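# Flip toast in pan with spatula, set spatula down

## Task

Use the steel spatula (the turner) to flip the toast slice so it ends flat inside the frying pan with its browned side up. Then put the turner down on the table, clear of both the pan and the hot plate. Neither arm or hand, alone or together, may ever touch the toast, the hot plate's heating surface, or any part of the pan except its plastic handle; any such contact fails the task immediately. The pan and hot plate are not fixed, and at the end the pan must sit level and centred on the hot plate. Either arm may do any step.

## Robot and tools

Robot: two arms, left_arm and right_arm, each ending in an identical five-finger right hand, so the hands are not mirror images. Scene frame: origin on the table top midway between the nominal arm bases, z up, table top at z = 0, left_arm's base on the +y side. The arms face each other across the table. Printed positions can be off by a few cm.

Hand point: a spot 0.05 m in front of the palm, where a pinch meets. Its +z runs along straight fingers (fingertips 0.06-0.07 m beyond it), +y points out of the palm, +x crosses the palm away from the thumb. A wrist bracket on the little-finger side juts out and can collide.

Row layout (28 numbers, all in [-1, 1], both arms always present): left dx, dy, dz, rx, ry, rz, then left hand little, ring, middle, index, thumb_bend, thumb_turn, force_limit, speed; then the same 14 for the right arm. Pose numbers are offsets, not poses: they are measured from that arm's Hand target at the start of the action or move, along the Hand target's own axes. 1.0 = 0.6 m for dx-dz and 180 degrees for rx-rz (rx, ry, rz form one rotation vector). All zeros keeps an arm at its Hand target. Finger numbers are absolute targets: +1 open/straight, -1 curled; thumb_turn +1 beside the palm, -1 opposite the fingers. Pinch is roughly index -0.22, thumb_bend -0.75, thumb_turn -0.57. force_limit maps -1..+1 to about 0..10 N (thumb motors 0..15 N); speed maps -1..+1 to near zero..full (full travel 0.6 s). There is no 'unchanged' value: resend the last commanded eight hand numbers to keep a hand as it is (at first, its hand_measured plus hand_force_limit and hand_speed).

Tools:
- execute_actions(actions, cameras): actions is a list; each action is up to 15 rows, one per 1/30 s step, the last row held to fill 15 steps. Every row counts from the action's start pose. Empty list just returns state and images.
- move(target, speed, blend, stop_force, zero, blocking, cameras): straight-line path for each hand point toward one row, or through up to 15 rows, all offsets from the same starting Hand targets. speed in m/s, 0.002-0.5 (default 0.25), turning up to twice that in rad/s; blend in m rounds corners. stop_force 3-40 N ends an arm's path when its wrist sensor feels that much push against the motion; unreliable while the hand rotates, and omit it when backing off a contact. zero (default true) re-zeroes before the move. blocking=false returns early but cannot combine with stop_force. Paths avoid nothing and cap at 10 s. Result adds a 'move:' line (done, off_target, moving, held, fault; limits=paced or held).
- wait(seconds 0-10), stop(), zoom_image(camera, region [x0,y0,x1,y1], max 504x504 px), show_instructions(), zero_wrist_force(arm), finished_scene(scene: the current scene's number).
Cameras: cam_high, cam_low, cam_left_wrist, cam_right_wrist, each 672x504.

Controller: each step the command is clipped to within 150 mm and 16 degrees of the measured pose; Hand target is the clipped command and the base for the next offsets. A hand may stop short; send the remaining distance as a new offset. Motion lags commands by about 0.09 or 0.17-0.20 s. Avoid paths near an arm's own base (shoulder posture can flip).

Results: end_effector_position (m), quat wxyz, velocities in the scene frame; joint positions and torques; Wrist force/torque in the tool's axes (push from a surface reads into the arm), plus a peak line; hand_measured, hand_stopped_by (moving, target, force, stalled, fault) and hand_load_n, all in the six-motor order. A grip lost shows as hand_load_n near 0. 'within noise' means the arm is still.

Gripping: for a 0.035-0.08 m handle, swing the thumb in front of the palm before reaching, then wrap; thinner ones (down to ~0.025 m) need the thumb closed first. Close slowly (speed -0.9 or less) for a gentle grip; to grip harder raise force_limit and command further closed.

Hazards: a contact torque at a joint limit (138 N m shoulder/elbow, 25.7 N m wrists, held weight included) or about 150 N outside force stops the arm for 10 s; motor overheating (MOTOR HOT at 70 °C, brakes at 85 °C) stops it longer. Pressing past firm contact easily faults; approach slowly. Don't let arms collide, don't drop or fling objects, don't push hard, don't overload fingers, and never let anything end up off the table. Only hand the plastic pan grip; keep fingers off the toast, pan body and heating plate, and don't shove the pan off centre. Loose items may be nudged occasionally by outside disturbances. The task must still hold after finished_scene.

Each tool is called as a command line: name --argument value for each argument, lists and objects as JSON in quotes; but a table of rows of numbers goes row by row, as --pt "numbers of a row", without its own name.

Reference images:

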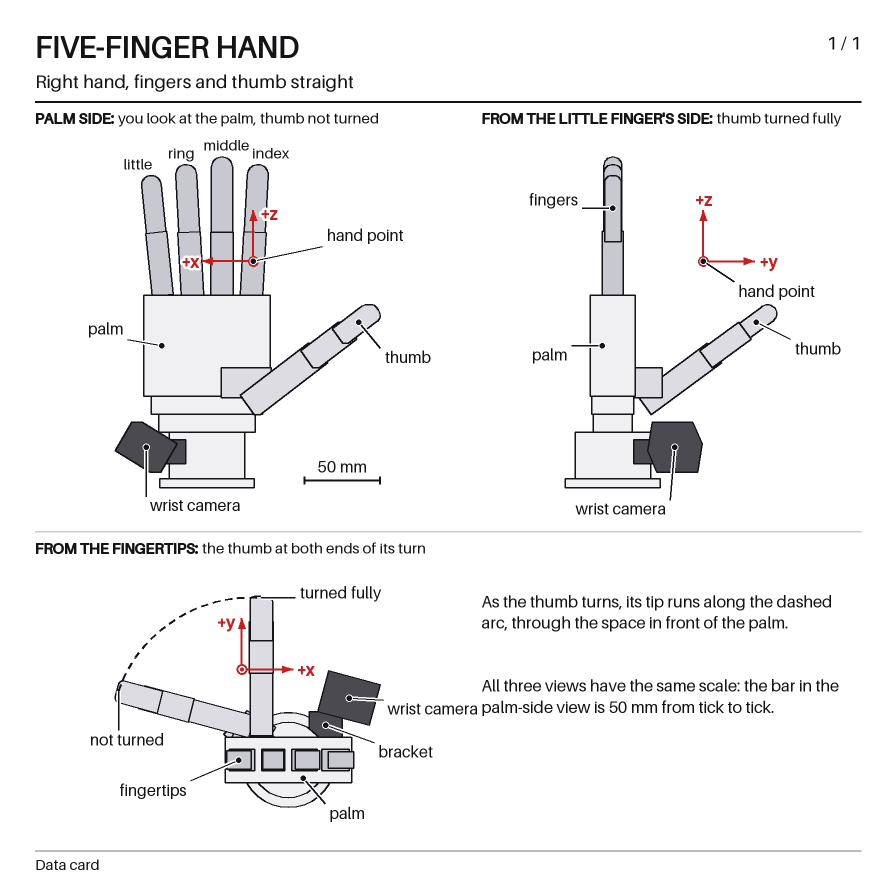

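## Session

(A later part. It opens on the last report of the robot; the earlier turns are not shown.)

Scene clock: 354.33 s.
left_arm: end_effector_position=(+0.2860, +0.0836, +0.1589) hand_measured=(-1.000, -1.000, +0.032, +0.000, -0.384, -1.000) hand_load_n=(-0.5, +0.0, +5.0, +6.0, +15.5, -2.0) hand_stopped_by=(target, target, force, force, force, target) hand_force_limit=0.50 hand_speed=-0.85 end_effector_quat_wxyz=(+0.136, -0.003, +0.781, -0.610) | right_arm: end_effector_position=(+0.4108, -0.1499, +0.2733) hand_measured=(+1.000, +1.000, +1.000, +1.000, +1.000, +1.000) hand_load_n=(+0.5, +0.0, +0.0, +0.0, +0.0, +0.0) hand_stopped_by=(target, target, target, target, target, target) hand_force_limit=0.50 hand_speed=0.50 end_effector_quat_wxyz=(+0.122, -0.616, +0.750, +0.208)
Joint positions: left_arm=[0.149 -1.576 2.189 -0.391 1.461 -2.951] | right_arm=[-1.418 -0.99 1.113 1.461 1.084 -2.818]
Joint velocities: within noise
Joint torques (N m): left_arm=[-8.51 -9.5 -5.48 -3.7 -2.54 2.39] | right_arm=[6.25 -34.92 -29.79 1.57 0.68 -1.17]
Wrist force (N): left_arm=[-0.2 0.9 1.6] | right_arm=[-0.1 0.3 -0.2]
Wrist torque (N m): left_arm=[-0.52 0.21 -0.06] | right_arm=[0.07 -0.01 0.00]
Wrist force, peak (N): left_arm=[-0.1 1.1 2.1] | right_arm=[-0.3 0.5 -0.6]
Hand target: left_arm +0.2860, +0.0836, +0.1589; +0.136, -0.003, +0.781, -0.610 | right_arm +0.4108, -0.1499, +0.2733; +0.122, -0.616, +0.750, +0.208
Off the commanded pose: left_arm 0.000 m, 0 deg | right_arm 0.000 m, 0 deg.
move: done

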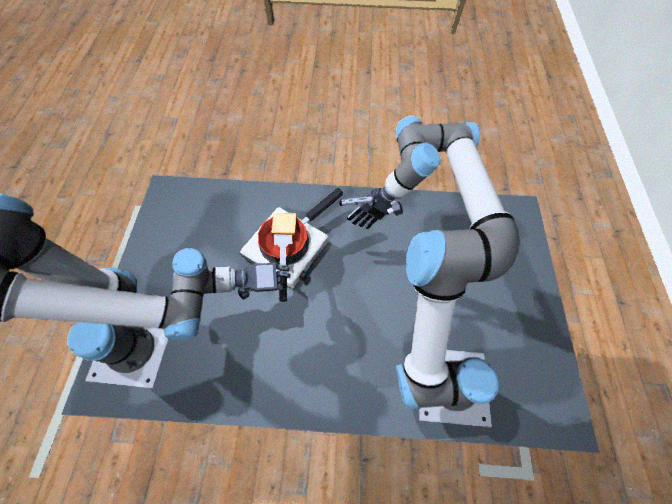

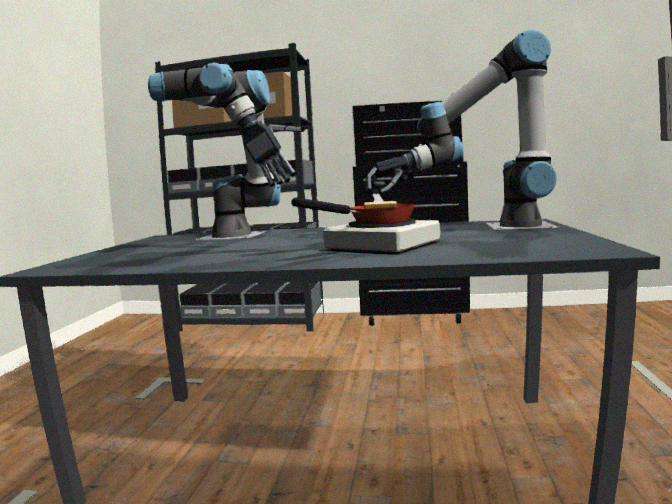

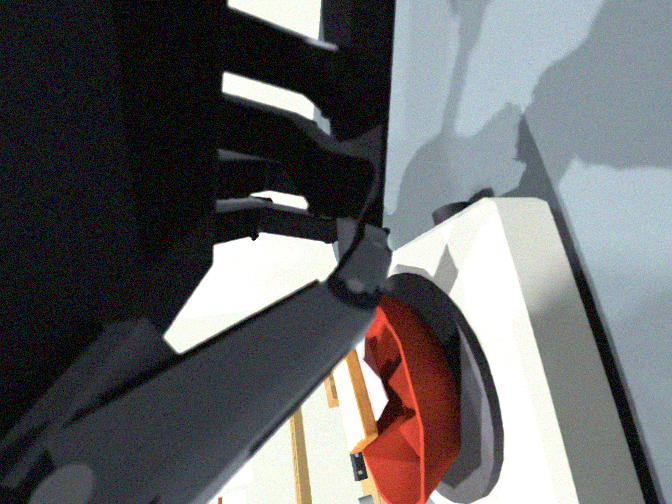

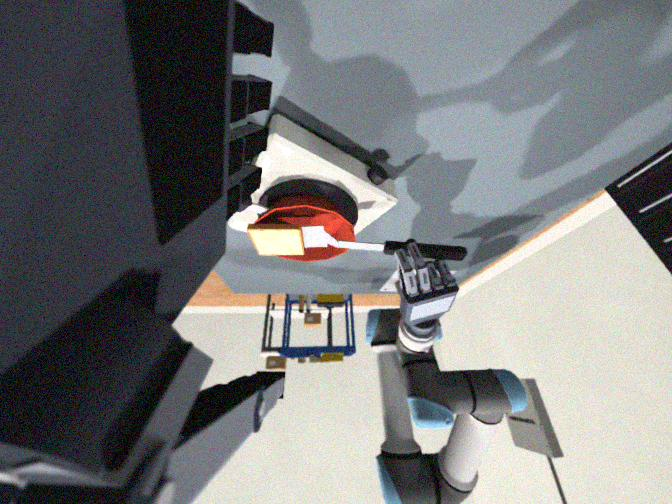

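execute_actions --actions '[[[-0.0336,0.002,0.0005,0,0,0,-1,-1,-0.3,-0.45,-0.8,-1,0.5,-0.85,0,0,0,0,0,0,1,1,1,1,1,1,0.5,0.5]]]'

zoom_image --camera "cam_high" --region '[230, 200, 350, 310]'

zoom_image --camera "cam_right_wrist" --region '[235, 170, 375, 280]'

Scene clock: 361.60 s.
left_arm: end_effector_position=(+0.3056, +0.0870, +0.1619) hand_measured=(-1.000, -1.000, +0.032, +0.000, -0.384, -1.000) hand_load_n=(+0.0, +0.0, +5.0, +6.0, +16.0, -2.5) hand_stopped_by=(target, target, force, force, force, target) hand_force_limit=0.50 hand_speed=-0.85 end_effector_quat_wxyz=(+0.136, -0.003, +0.781, -0.610) | right_arm: end_effector_position=(+0.4108, -0.1499, +0.2733) hand_measured=(+1.000, +1.000, +1.000, +1.000, +1.000, +1.000) hand_load_n=(+0.0, +0.0, +0.0, +0.0, +0.0, +0.0) hand_stopped_by=(target, target, target, target, target, target) hand_force_limit=0.50 hand_speed=0.50 end_effector_quat_wxyz=(+0.122, -0.616, +0.750, +0.208)
Joint positions: left_arm=[0.216 -1.562 2.165 -0.383 1.526 -2.936] | right_arm=[-1.418 -0.99 1.113 1.461 1.084 -2.818]
Joint velocities: within noise
Joint torques (N m): left_arm=[8.6 -9.62 -33.76 1.24 2.48 2.64] | right_arm=[5.42 -34.9 -29.11 1.56 0.62 -0.98]
Wrist force (N): left_arm=[0.6 0.6 1.2] | right_arm=[0.0 0.2 -0.5]
Wrist torque (N m): left_arm=[-0.54 0.24 -0.12] | right_arm=[0.07 -0.02 0.00]
Wrist force, peak (N): left_arm=[2.7 0.9 1.5] | right_arm=[-0.3 0.4 -0.5]
Hand target: left_arm +0.3056, +0.0870, +0.1619; +0.136, -0.003, +0.781, -0.610 | right_arm +0.4108, -0.1499, +0.2733; +0.122, -0.616, +0.750, +0.208
Off the commanded pose: left_arm 0.000 m, 0 deg | right_arm 0.000 m, 0 deg.
Step readings (end_effector_position of left_arm | right_arm):
0: (+0.2860, +0.0836, +0.1589) | (+0.4108, -0.1499, +0.2733)
1: (+0.2860, +0.0836, +0.1589) | (+0.4108, -0.1499, +0.2733)
2: (+0.2869, +0.0836, +0.1590) | (+0.4108, -0.1499, +0.2733)
4: (+0.2944, +0.0850, +0.1602) | (+0.4108, -0.1499, +0.2733)
8: (+0.3030, +0.0868, +0.1615) | (+0.4108, -0.1499, +0.2733)
15: (+0.3054, +0.0870, +0.1619) | (+0.4108, -0.1499, +0.2733)

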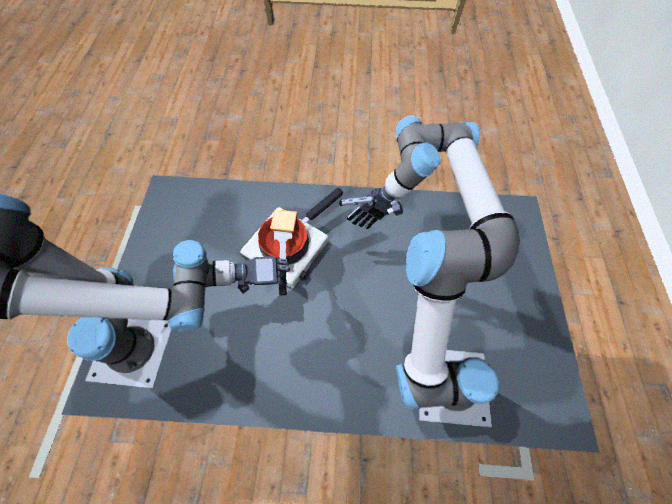

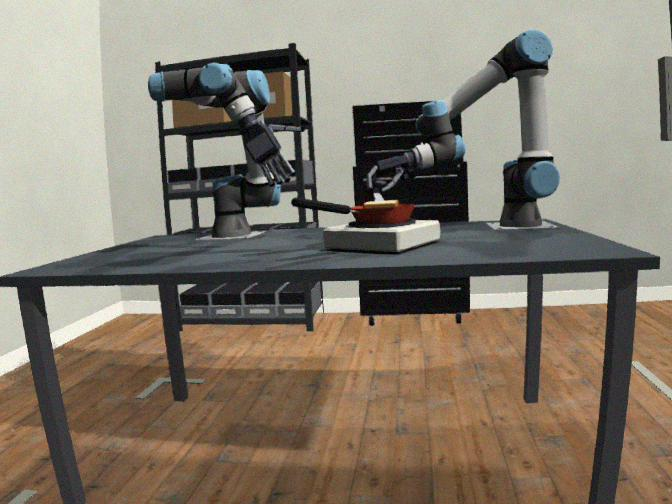

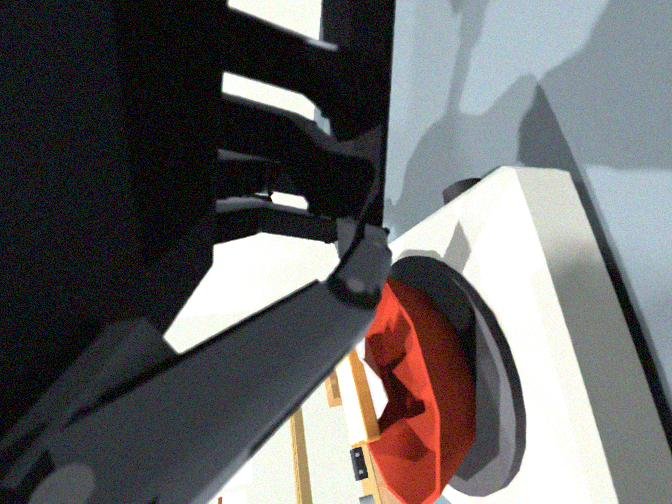

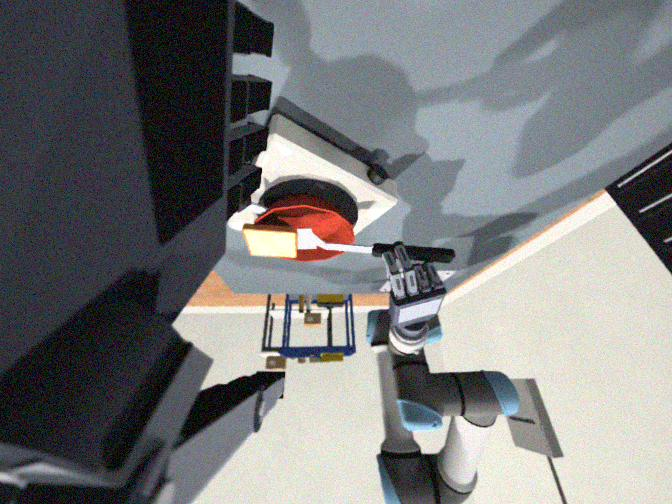

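Scaled by 4.200.

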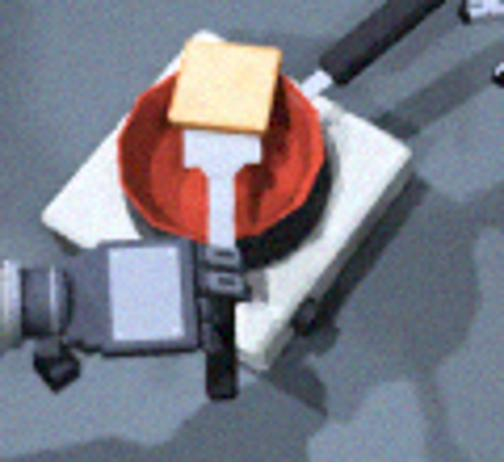

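Scaled by 3.600.

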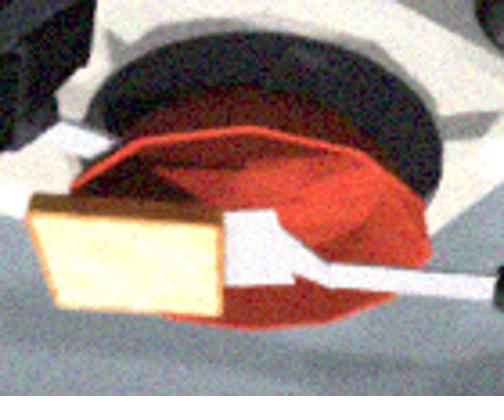

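move --target '[0.0103,-0.0006,-0.0002,0,-0.0075,0.0325,-1,-1,-0.3,-0.45,-0.8,-1,0.5,-0.85,0,0,0,0,0,0,1,1,1,1,1,1,0.5,0.5]' --speed 0.05

zoom_image --camera "cam_high" --region '[230, 200, 350, 310]'

zoom_image --camera "cam_right_wrist" --region '[235, 170, 375, 280]'

Scene clock: 368.07 s.
left_arm: end_effector_position=(+0.2996, +0.0860, +0.1610) hand_measured=(-1.000, -1.000, +0.032, +0.000, -0.384, -1.000) hand_load_n=(-0.5, +0.0, +5.0, +6.0, +16.0, -2.0) hand_stopped_by=(target, target, force, force, force, target) hand_force_limit=0.50 hand_speed=-0.85 end_effector_quat_wxyz=(+0.176, +0.030, +0.778, -0.602) | right_arm: end_effector_position=(+0.4108, -0.1499, +0.2733) hand_measured=(+1.000, +1.000, +1.000, +1.000, +1.000, +1.000) hand_load_n=(+0.0, +0.0, +0.0, +0.0, +0.0, +0.0) hand_stopped_by=(target, target, target, target, target, target) hand_force_limit=0.50 hand_speed=0.50 end_effector_quat_wxyz=(+0.122, -0.616, +0.750, +0.208)
Joint positions: left_arm=[0.16 -1.568 2.193 -0.409 1.448 -2.846] | right_arm=[-1.418 -0.99 1.113 1.461 1.084 -2.818]
Joint velocities: within noise
Joint torques (N m): left_arm=[-7.04 -24.12 -7.13 -3.89 -3.15 2.67] | right_arm=[5.88 -35.11 -29.97 1.55 0.69 -1]
Wrist force (N): left_arm=[-0.4 0.9 1.8] | right_arm=[-0.1 0.4 -0.3]
Wrist torque (N m): left_arm=[-0.54 0.28 -0.18] | right_arm=[0.09 -0.02 0.00]
Wrist force, peak (N): left_arm=[-0.5 0.9 2.0] | right_arm=[-0.2 0.5 -0.6]
Hand target: left_arm +0.2996, +0.0860, +0.1610; +0.176, +0.030, +0.778, -0.602 | right_arm +0.4108, -0.1499, +0.2733; +0.122, -0.616, +0.750, +0.208
Off the commanded pose: left_arm 0.000 m, 0 deg | right_arm 0.000 m, 0 deg.
move: done

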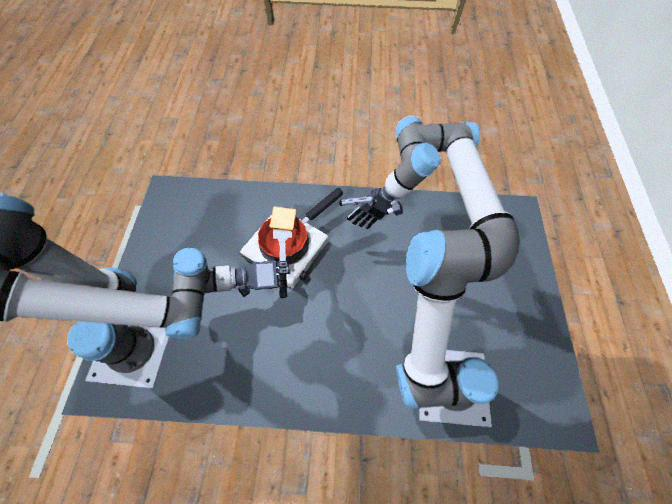

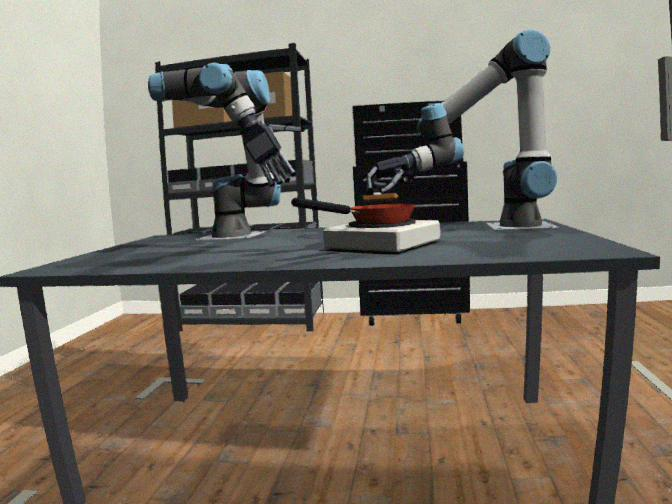

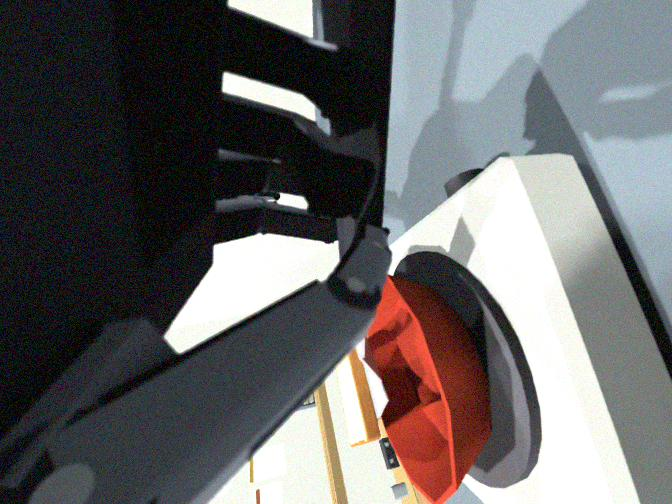

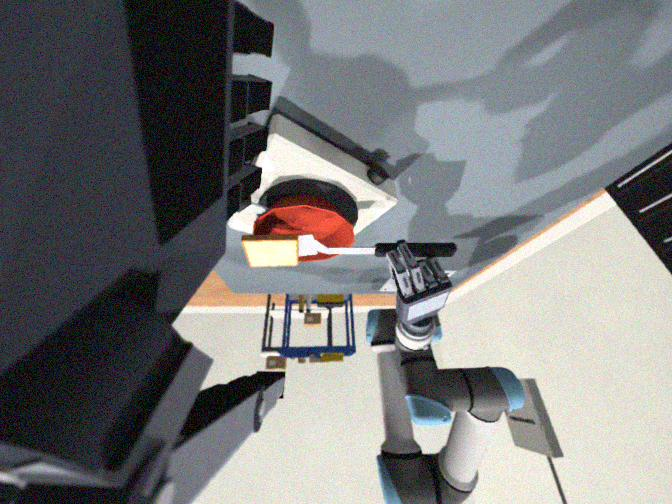

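Scaled by 4.200.

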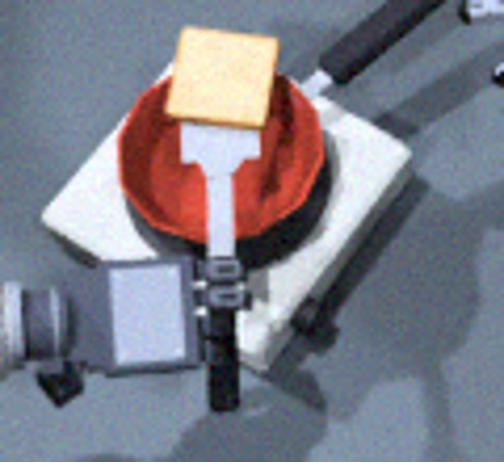

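Scaled by 3.600.

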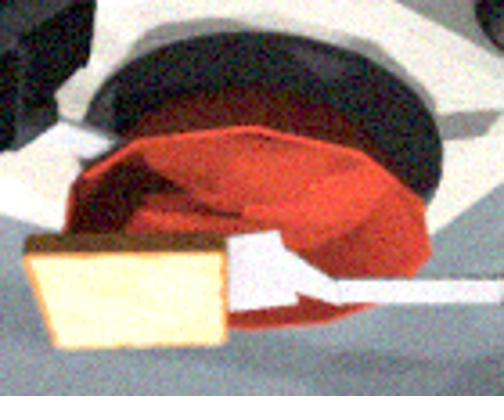

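move --target '[0.0507,-0.0161,-0.0037,0,0,0,-1,-1,-0.3,-0.45,-0.8,-1,0.5,-0.85,0,0,0,0,0,0,1,1,1,1,1,1,0.5,0.5]' --speed 0.04

zoom_image --camera "cam_high" --region '[230, 200, 350, 310]'

zoom_image --camera "cam_right_wrist" --region '[235, 170, 375, 280]'

Scene clock: 377.87 s.
left_arm: end_effector_position=(+0.2681, +0.0804, +0.1609) hand_measured=(-1.000, -1.000, +0.032, +0.000, -0.384, -1.000) hand_load_n=(-0.5, +0.0, +5.0, +6.0, +16.0, -2.0) hand_stopped_by=(target, target, force, force, force, target) hand_force_limit=0.50 hand_speed=-0.85 end_effector_quat_wxyz=(+0.176, +0.030, +0.778, -0.602) | right_arm: end_effector_position=(+0.4108, -0.1499, +0.2733) hand_measured=(+1.000, +1.000, +1.000, +1.000, +1.000, +1.000) hand_load_n=(+0.0, +0.0, +0.0, +0.0, +0.0, +0.0) hand_stopped_by=(target, target, target, target, target, target) hand_force_limit=0.50 hand_speed=0.50 end_effector_quat_wxyz=(+0.122, -0.616, +0.750, +0.208)
Joint positions: left_arm=[0.051 -1.593 2.218 -0.405 1.342 -2.869] | right_arm=[-1.418 -0.99 1.113 1.461 1.084 -2.818]
Joint velocities: within noise
Joint torques (N m): left_arm=[-7.49 -22.23 -7.39 1.02 -3.14 -2.64] | right_arm=[5.41 -35.26 -28.86 1.48 0.69 -0.87]
Wrist force (N): left_arm=[-0.1 0.3 1.5] | right_arm=[-0.2 0.4 -0.3]
Wrist torque (N m): left_arm=[-0.60 0.22 -0.17] | right_arm=[0.09 0.00 0.00]
Wrist force, peak (N): left_arm=[-0.3 1.2 1.9] | right_arm=[-0.3 0.5 -0.6]
Hand target: left_arm +0.2681, +0.0804, +0.1609; +0.176, +0.030, +0.778, -0.602 | right_arm +0.4108, -0.1499, +0.2733; +0.122, -0.616, +0.750, +0.208
Off the commanded pose: left_arm 0.000 m, 0 deg | right_arm 0.000 m, 0 deg.
move: done

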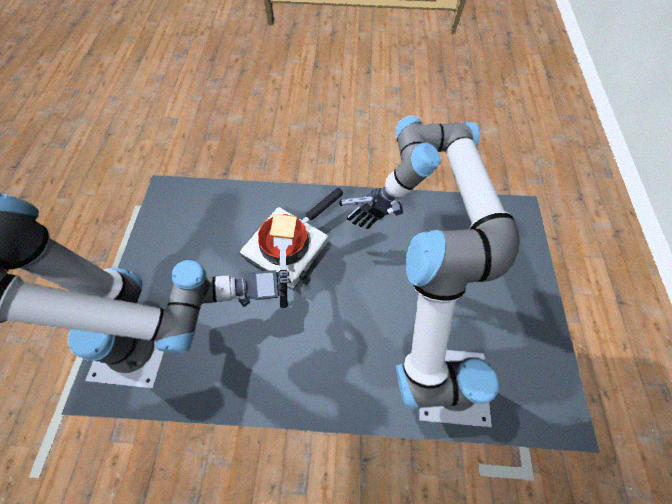

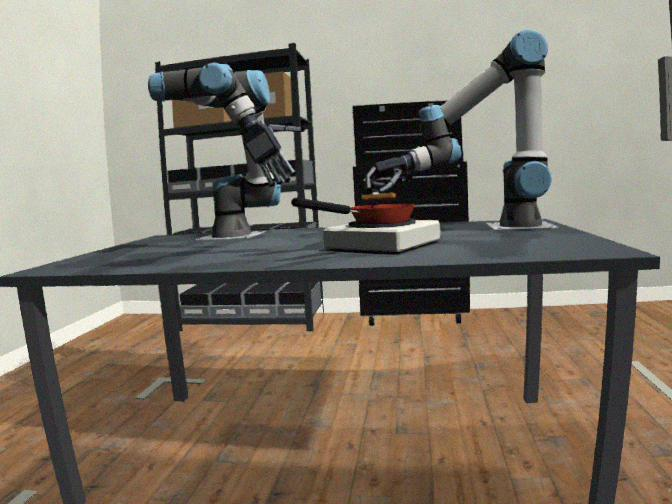

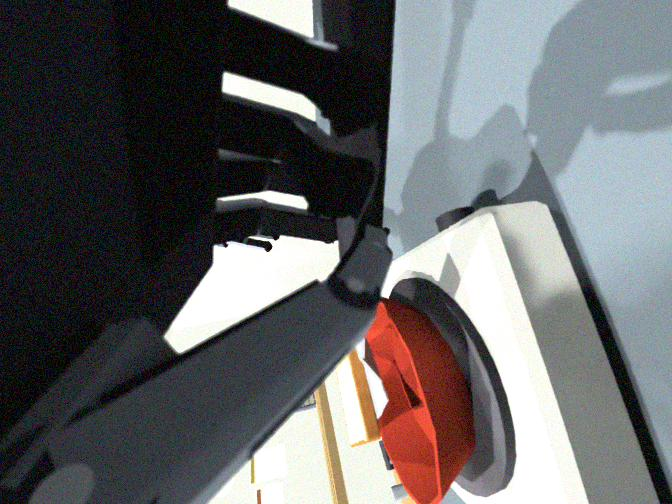

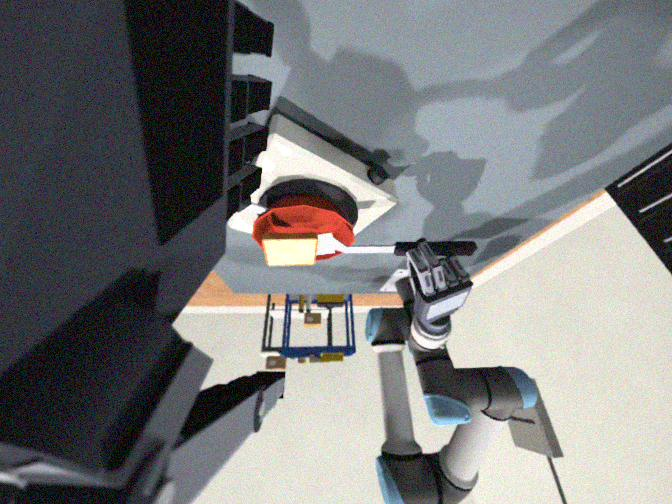

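Scaled by 4.200.

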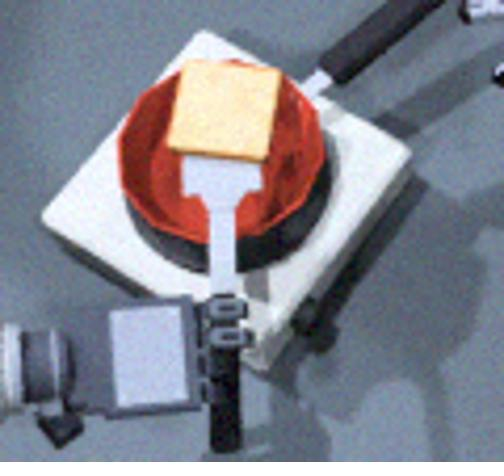

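Scaled by 3.600.

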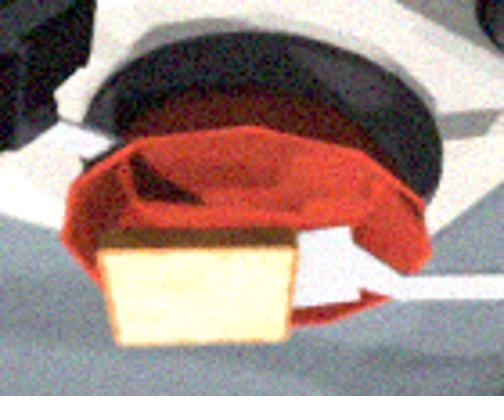

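move --pt "-0.0146 -0.0259 -0.006 0 0.0174 -0.0758 -1 -1 -0.3 -0.45 -0.8 -1 0.5 -0.85 0 0 0 0 0 0 1 1 1 1 1 1 0.5 0.5" --pt "-0.0567 -0.058 -0.0134 0 0.0348 -0.1517 -1 -1 -0.3 -0.45 -0.8 -1 0.5 -0.85 0 0 0 0 0 0 1 1 1 1 1 1 0.5 0.5" --speed 0.04

zoom_image --camera "cam_high" --region '[230, 200, 350, 310]'

zoom_image --camera "cam_right_wrist" --region '[235, 170, 375, 280]'

Scene clock: 394.43 s.
left_arm: end_effector_position=(+0.2890, +0.0842, +0.2054) hand_measured=(-1.000, -1.000, +0.032, +0.000, -0.384, -1.000) hand_load_n=(-0.5, +0.0, +5.5, +6.5, +15.5, -1.5) hand_stopped_by=(target, target, force, force, force, target) hand_force_limit=0.50 hand_speed=-0.85 end_effector_quat_wxyz=(+0.013, +0.122, -0.772, +0.624) | right_arm: end_effector_position=(+0.4108, -0.1499, +0.2733) hand_measured=(+1.000, +1.000, +1.000, +1.000, +1.000, +1.000) hand_load_n=(+0.0, +0.0, +0.0, +0.0, +0.0, +0.0) hand_stopped_by=(target, target, target, target, target, target) hand_force_limit=0.50 hand_speed=0.50 end_effector_quat_wxyz=(+0.122, -0.616, +0.750, +0.208)
Joint positions: left_arm=[0.301 -1.607 2.045 -0.214 1.694 -3.291] | right_arm=[-1.418 -0.99 1.113 1.461 1.084 -2.818]
Joint velocities: within noise
Joint torques (N m): left_arm=[9.54 -9.6 -35.08 1.18 2.8 -2.51] | right_arm=[5.57 -35.75 -28.74 1.13 0.6 -0.94]
Wrist force (N): left_arm=[-0.3 0.7 2.1] | right_arm=[-0.2 0.4 -0.3]
Wrist torque (N m): left_arm=[-0.56 0.06 0.12] | right_arm=[0.09 0.00 0.00]
Wrist force, peak (N): left_arm=[-0.4 1.3 2.1] | right_arm=[-0.1 0.5 -0.6]
Hand target: left_arm +0.2890, +0.0842, +0.2055; -0.013, -0.122, +0.772, -0.624 | right_arm +0.4108, -0.1499, +0.2733; +0.122, -0.616, +0.750, +0.208
Off the commanded pose: left_arm 0.000 m, 0 deg | right_arm 0.000 m, 0 deg.
move: done

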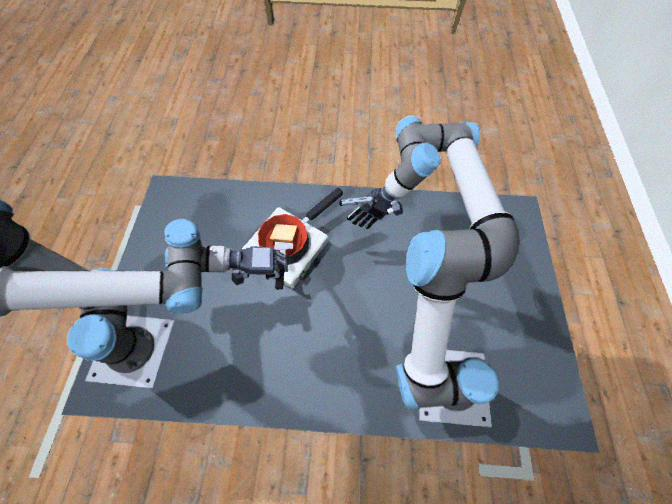

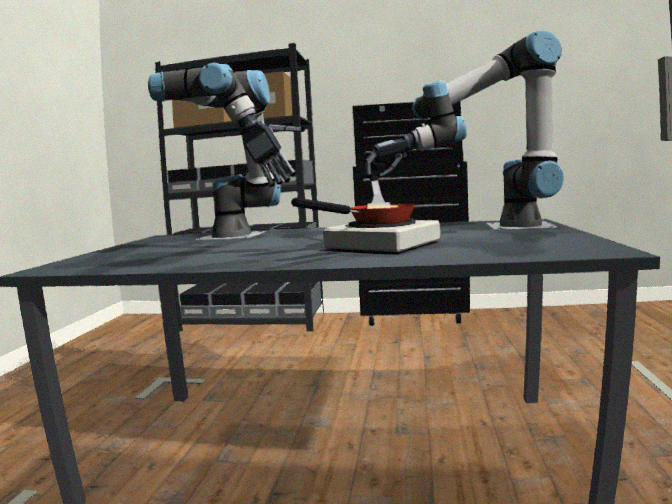

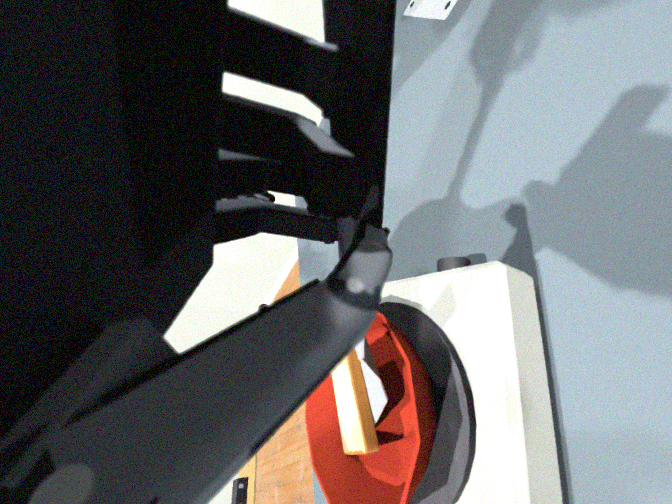

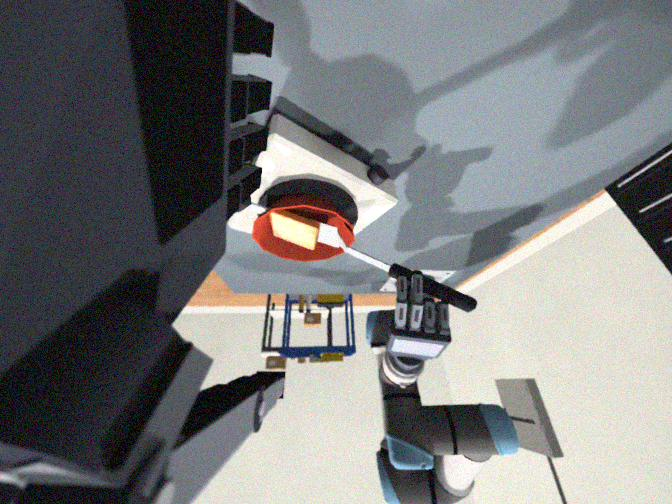

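Scaled by 4.200.

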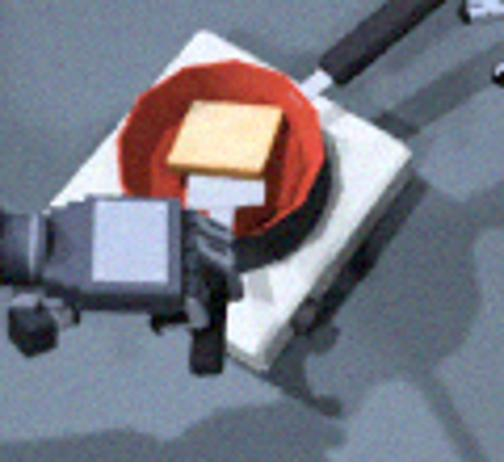

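Scaled by 3.600.

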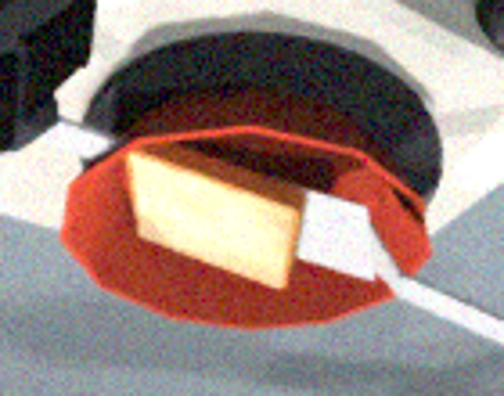

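move --pt "-0.0304 -0.0527 -0.0121 0 0.0124 -0.0542 -1 -1 -0.3 -0.45 -0.8 -1 0.5 -0.85 0 0 0 0 0 0 1 1 1 1 1 1 0.5 0.5" --pt "-0.07 -0.1005 -0.0232 0 0.0249 -0.1083 -1 -1 -0.3 -0.45 -0.8 -1 0.5 -0.85 0 0 0 0 0 0 1 1 1 1 1 1 0.5 0.5" --speed 0.05

zoom_image --camera "cam_high" --region '[230, 200, 350, 310]'

zoom_image --camera "cam_right_wrist" --region '[235, 170, 375, 280]'

Scene clock: 405.60 s.
left_arm: end_effector_position=(+0.3402, +0.0933, +0.2591) hand_measured=(-1.000, -1.000, +0.032, +0.000, -0.384, -1.000) hand_load_n=(-0.5, +0.0, +5.0, +6.5, +14.5, -1.0) hand_stopped_by=(target, target, force, force, force, target) hand_force_limit=0.50 hand_speed=-0.85 end_effector_quat_wxyz=(+0.149, +0.226, -0.739, +0.617) | right_arm: end_effector_position=(+0.4108, -0.1499, +0.2733) hand_measured=(+1.000, +1.000, +1.000, +1.000, +1.000, +1.000) hand_load_n=(+0.0, +0.0, +0.0, +0.0, +0.0, +0.0) hand_stopped_by=(target, target, target, target, target, target) hand_force_limit=0.50 hand_speed=0.50 end_effector_quat_wxyz=(+0.122, -0.616, +0.750, +0.208)
Joint positions: left_arm=[0.565 -1.524 1.823 -0.082 2.027 -3.578] | right_arm=[-1.418 -0.99 1.113 1.461 1.084 -2.818]
Joint velocities: within noise
Joint torques (N m): left_arm=[8.59 -14.85 -37.78 1.34 3.18 -2.98] | right_arm=[4.9 -35.61 -28.81 1.2 0.63 -0.79]
Wrist force (N): left_arm=[-0.2 1.4 1.4] | right_arm=[-0.2 0.2 -0.6]
Wrist torque (N m): left_arm=[-0.35 -0.04 0.28] | right_arm=[0.08 0.01 -0.01]
Wrist force, peak (N): left_arm=[-0.3 1.6 1.9] | right_arm=[-0.5 0.4 -0.7]
Hand target: left_arm +0.3403, +0.0933, +0.2592; -0.149, -0.227, +0.739, -0.617 | right_arm +0.4108, -0.1499, +0.2733; +0.122, -0.616, +0.750, +0.208
Off the commanded pose: left_arm 0.000 m, 0 deg | right_arm 0.000 m, 0 deg.
move: done

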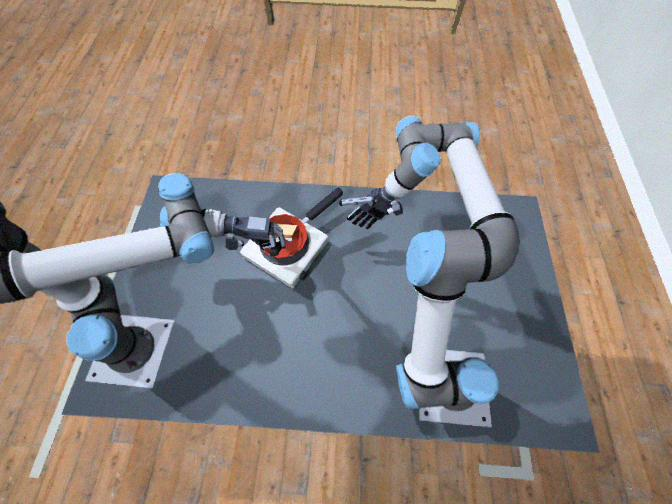

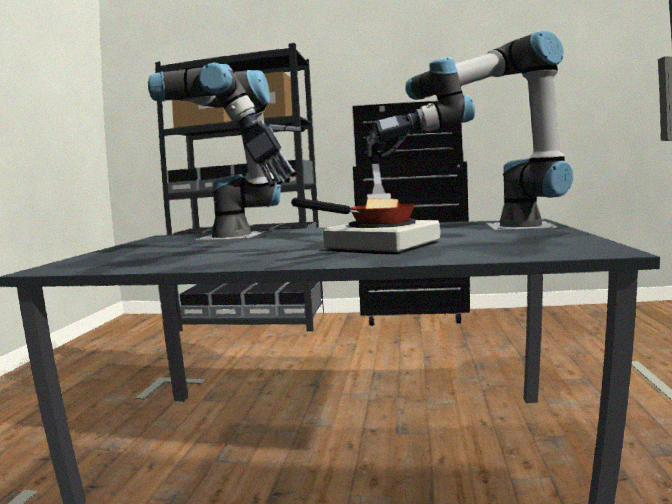

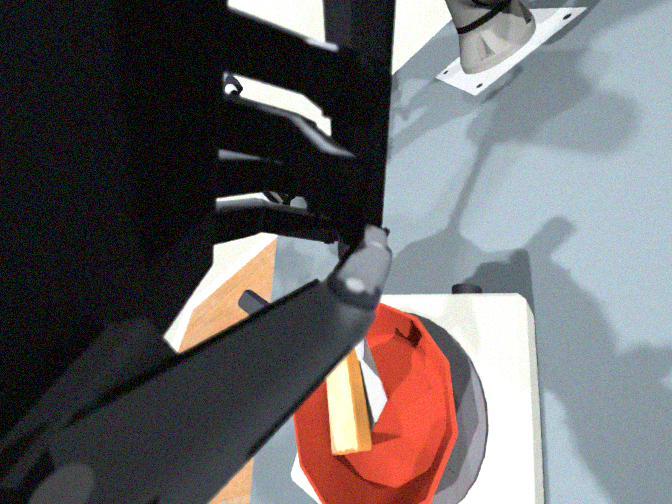

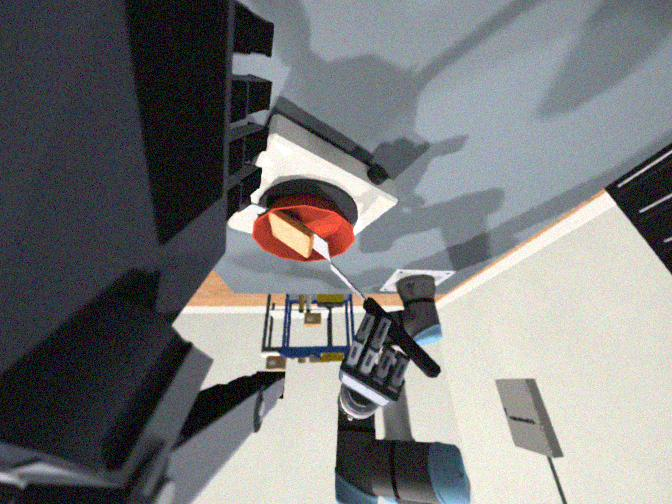

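Scaled by 4.200.

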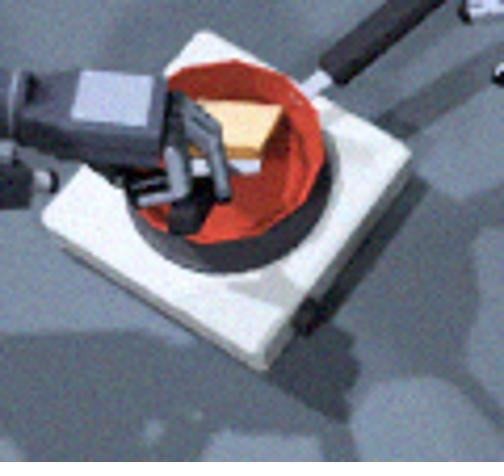

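Scaled by 3.600.

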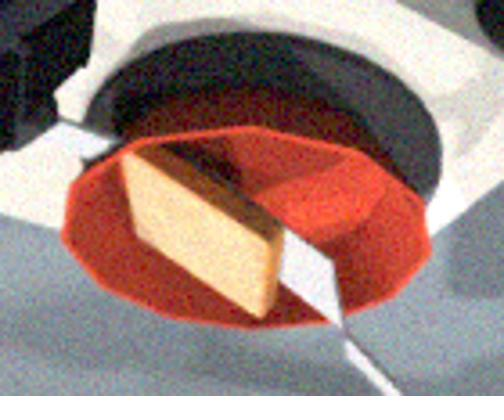

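move --pt "-0.0252 -0.0575 -0.0132 0 0.0124 -0.0542 -1 -1 -0.3 -0.45 -0.8 -1 0.5 -0.85 0 0 0 0 0 0 1 1 1 1 1 1 0.5 0.5" --pt "-0.0604 -0.1101 -0.0254 0 0.0249 -0.1083 -1 -1 -0.3 -0.45 -0.8 -1 0.5 -0.85 0 0 0 0 0 0 1 1 1 1 1 1 0.5 0.5" --pt "-0.1036 -0.156 -0.036 0 0.0373 -0.1625 -1 -1 -0.3 -0.45 -0.8 -1 0.5 -0.85 0 0 0 0 0 0 1 1 1 1 1 1 0.5 0.5" --speed 0.06 --blend 0.008

zoom_image --camera "cam_high" --region '[230, 200, 350, 310]'

zoom_image --camera "cam_right_wrist" --region '[235, 170, 375, 280]'

Scene clock: 418.10 s.
left_arm: end_effector_position=(+0.4405, +0.1112, +0.3114) hand_measured=(-1.000, -1.000, +0.032, +0.000, -0.384, -1.000) hand_load_n=(+0.0, +0.0, +5.5, +7.0, +14.0, -0.5) hand_stopped_by=(target, target, force, force, force, target) hand_force_limit=0.50 hand_speed=-0.85 end_effector_quat_wxyz=(+0.342, +0.369, -0.648, +0.572) | right_arm: end_effector_position=(+0.4108, -0.1499, +0.2733) hand_measured=(+1.000, +1.000, +1.000, +1.000, +1.000, +1.000) hand_load_n=(+0.0, +0.0, +0.0, +0.0, +0.0, +0.0) hand_stopped_by=(target, target, target, target, target, target) hand_force_limit=0.50 hand_speed=0.50 end_effector_quat_wxyz=(+0.122, -0.616, +0.750, +0.208)
Joint positions: left_arm=[0.88 -1.275 1.468 -0.021 2.425 -4.069] | right_arm=[-1.418 -0.99 1.113 1.461 1.084 -2.818]
Joint velocities: within noise
Joint torques (N m): left_arm=[7.81 -23.22 -37.23 -3.32 3.11 -2.86] | right_arm=[4.1 -36.18 -28.17 0.97 0.68 -0.72]
Wrist force (N): left_arm=[-0.4 1.6 1.7] | right_arm=[-0.3 0.2 -0.5]
Wrist torque (N m): left_arm=[-0.24 -0.15 0.45] | right_arm=[0.07 0.03 -0.02]
Wrist force, peak (N): left_arm=[-0.7 1.7 1.9] | right_arm=[0.0 0.6 -0.6]
Hand target: left_arm +0.4405, +0.1112, +0.3114; -0.342, -0.369, +0.648, -0.572 | right_arm +0.4108, -0.1499, +0.2733; +0.122, -0.616, +0.750, +0.208
Off the commanded pose: left_arm 0.000 m, 0 deg | right_arm 0.000 m, 0 deg.
move: done; blend cut to 0 m at target 1

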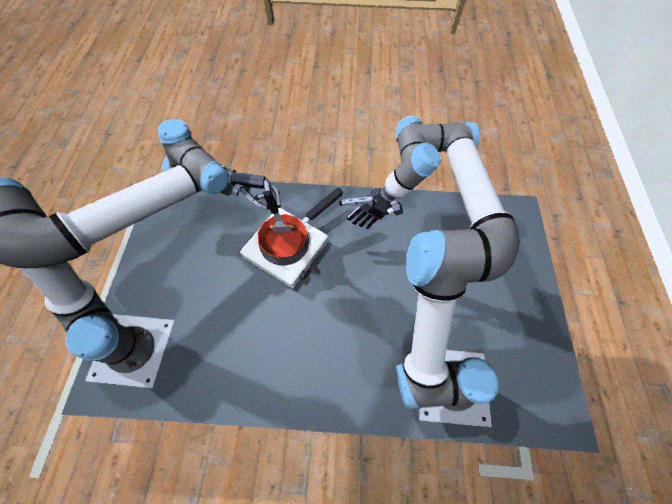

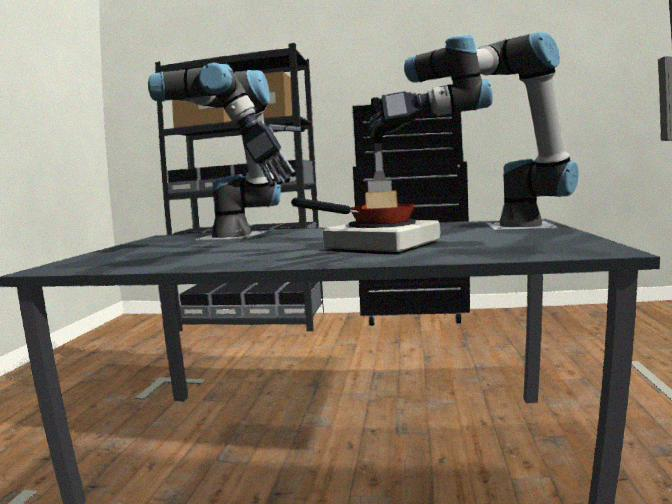

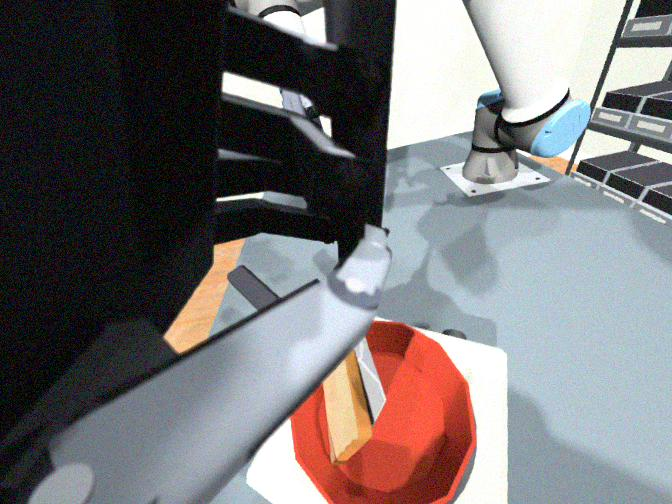

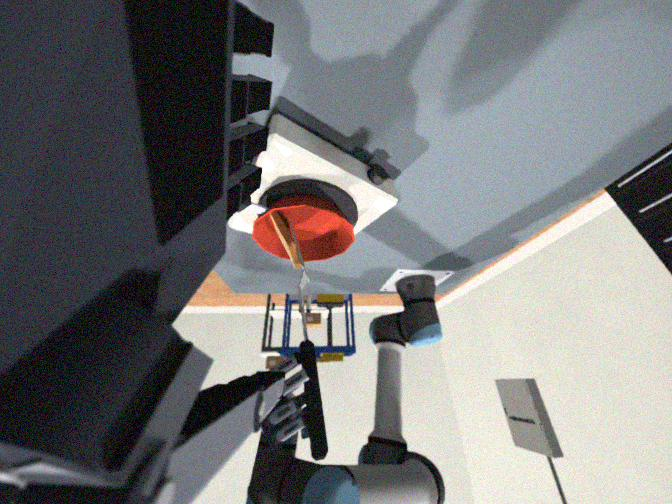

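Scaled by 4.200.

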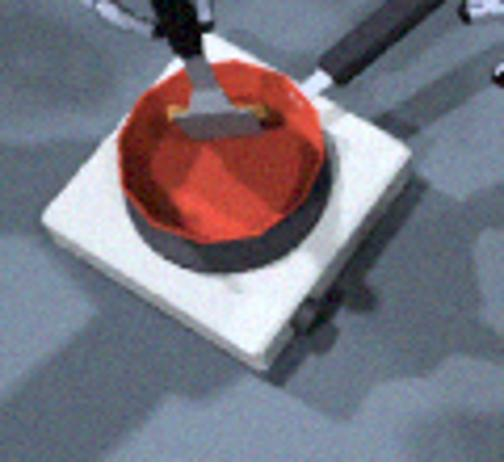

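Scaled by 3.600.

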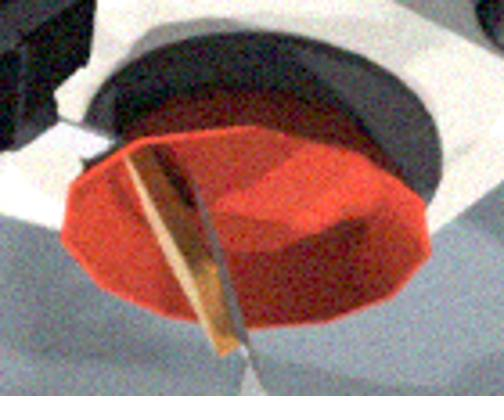

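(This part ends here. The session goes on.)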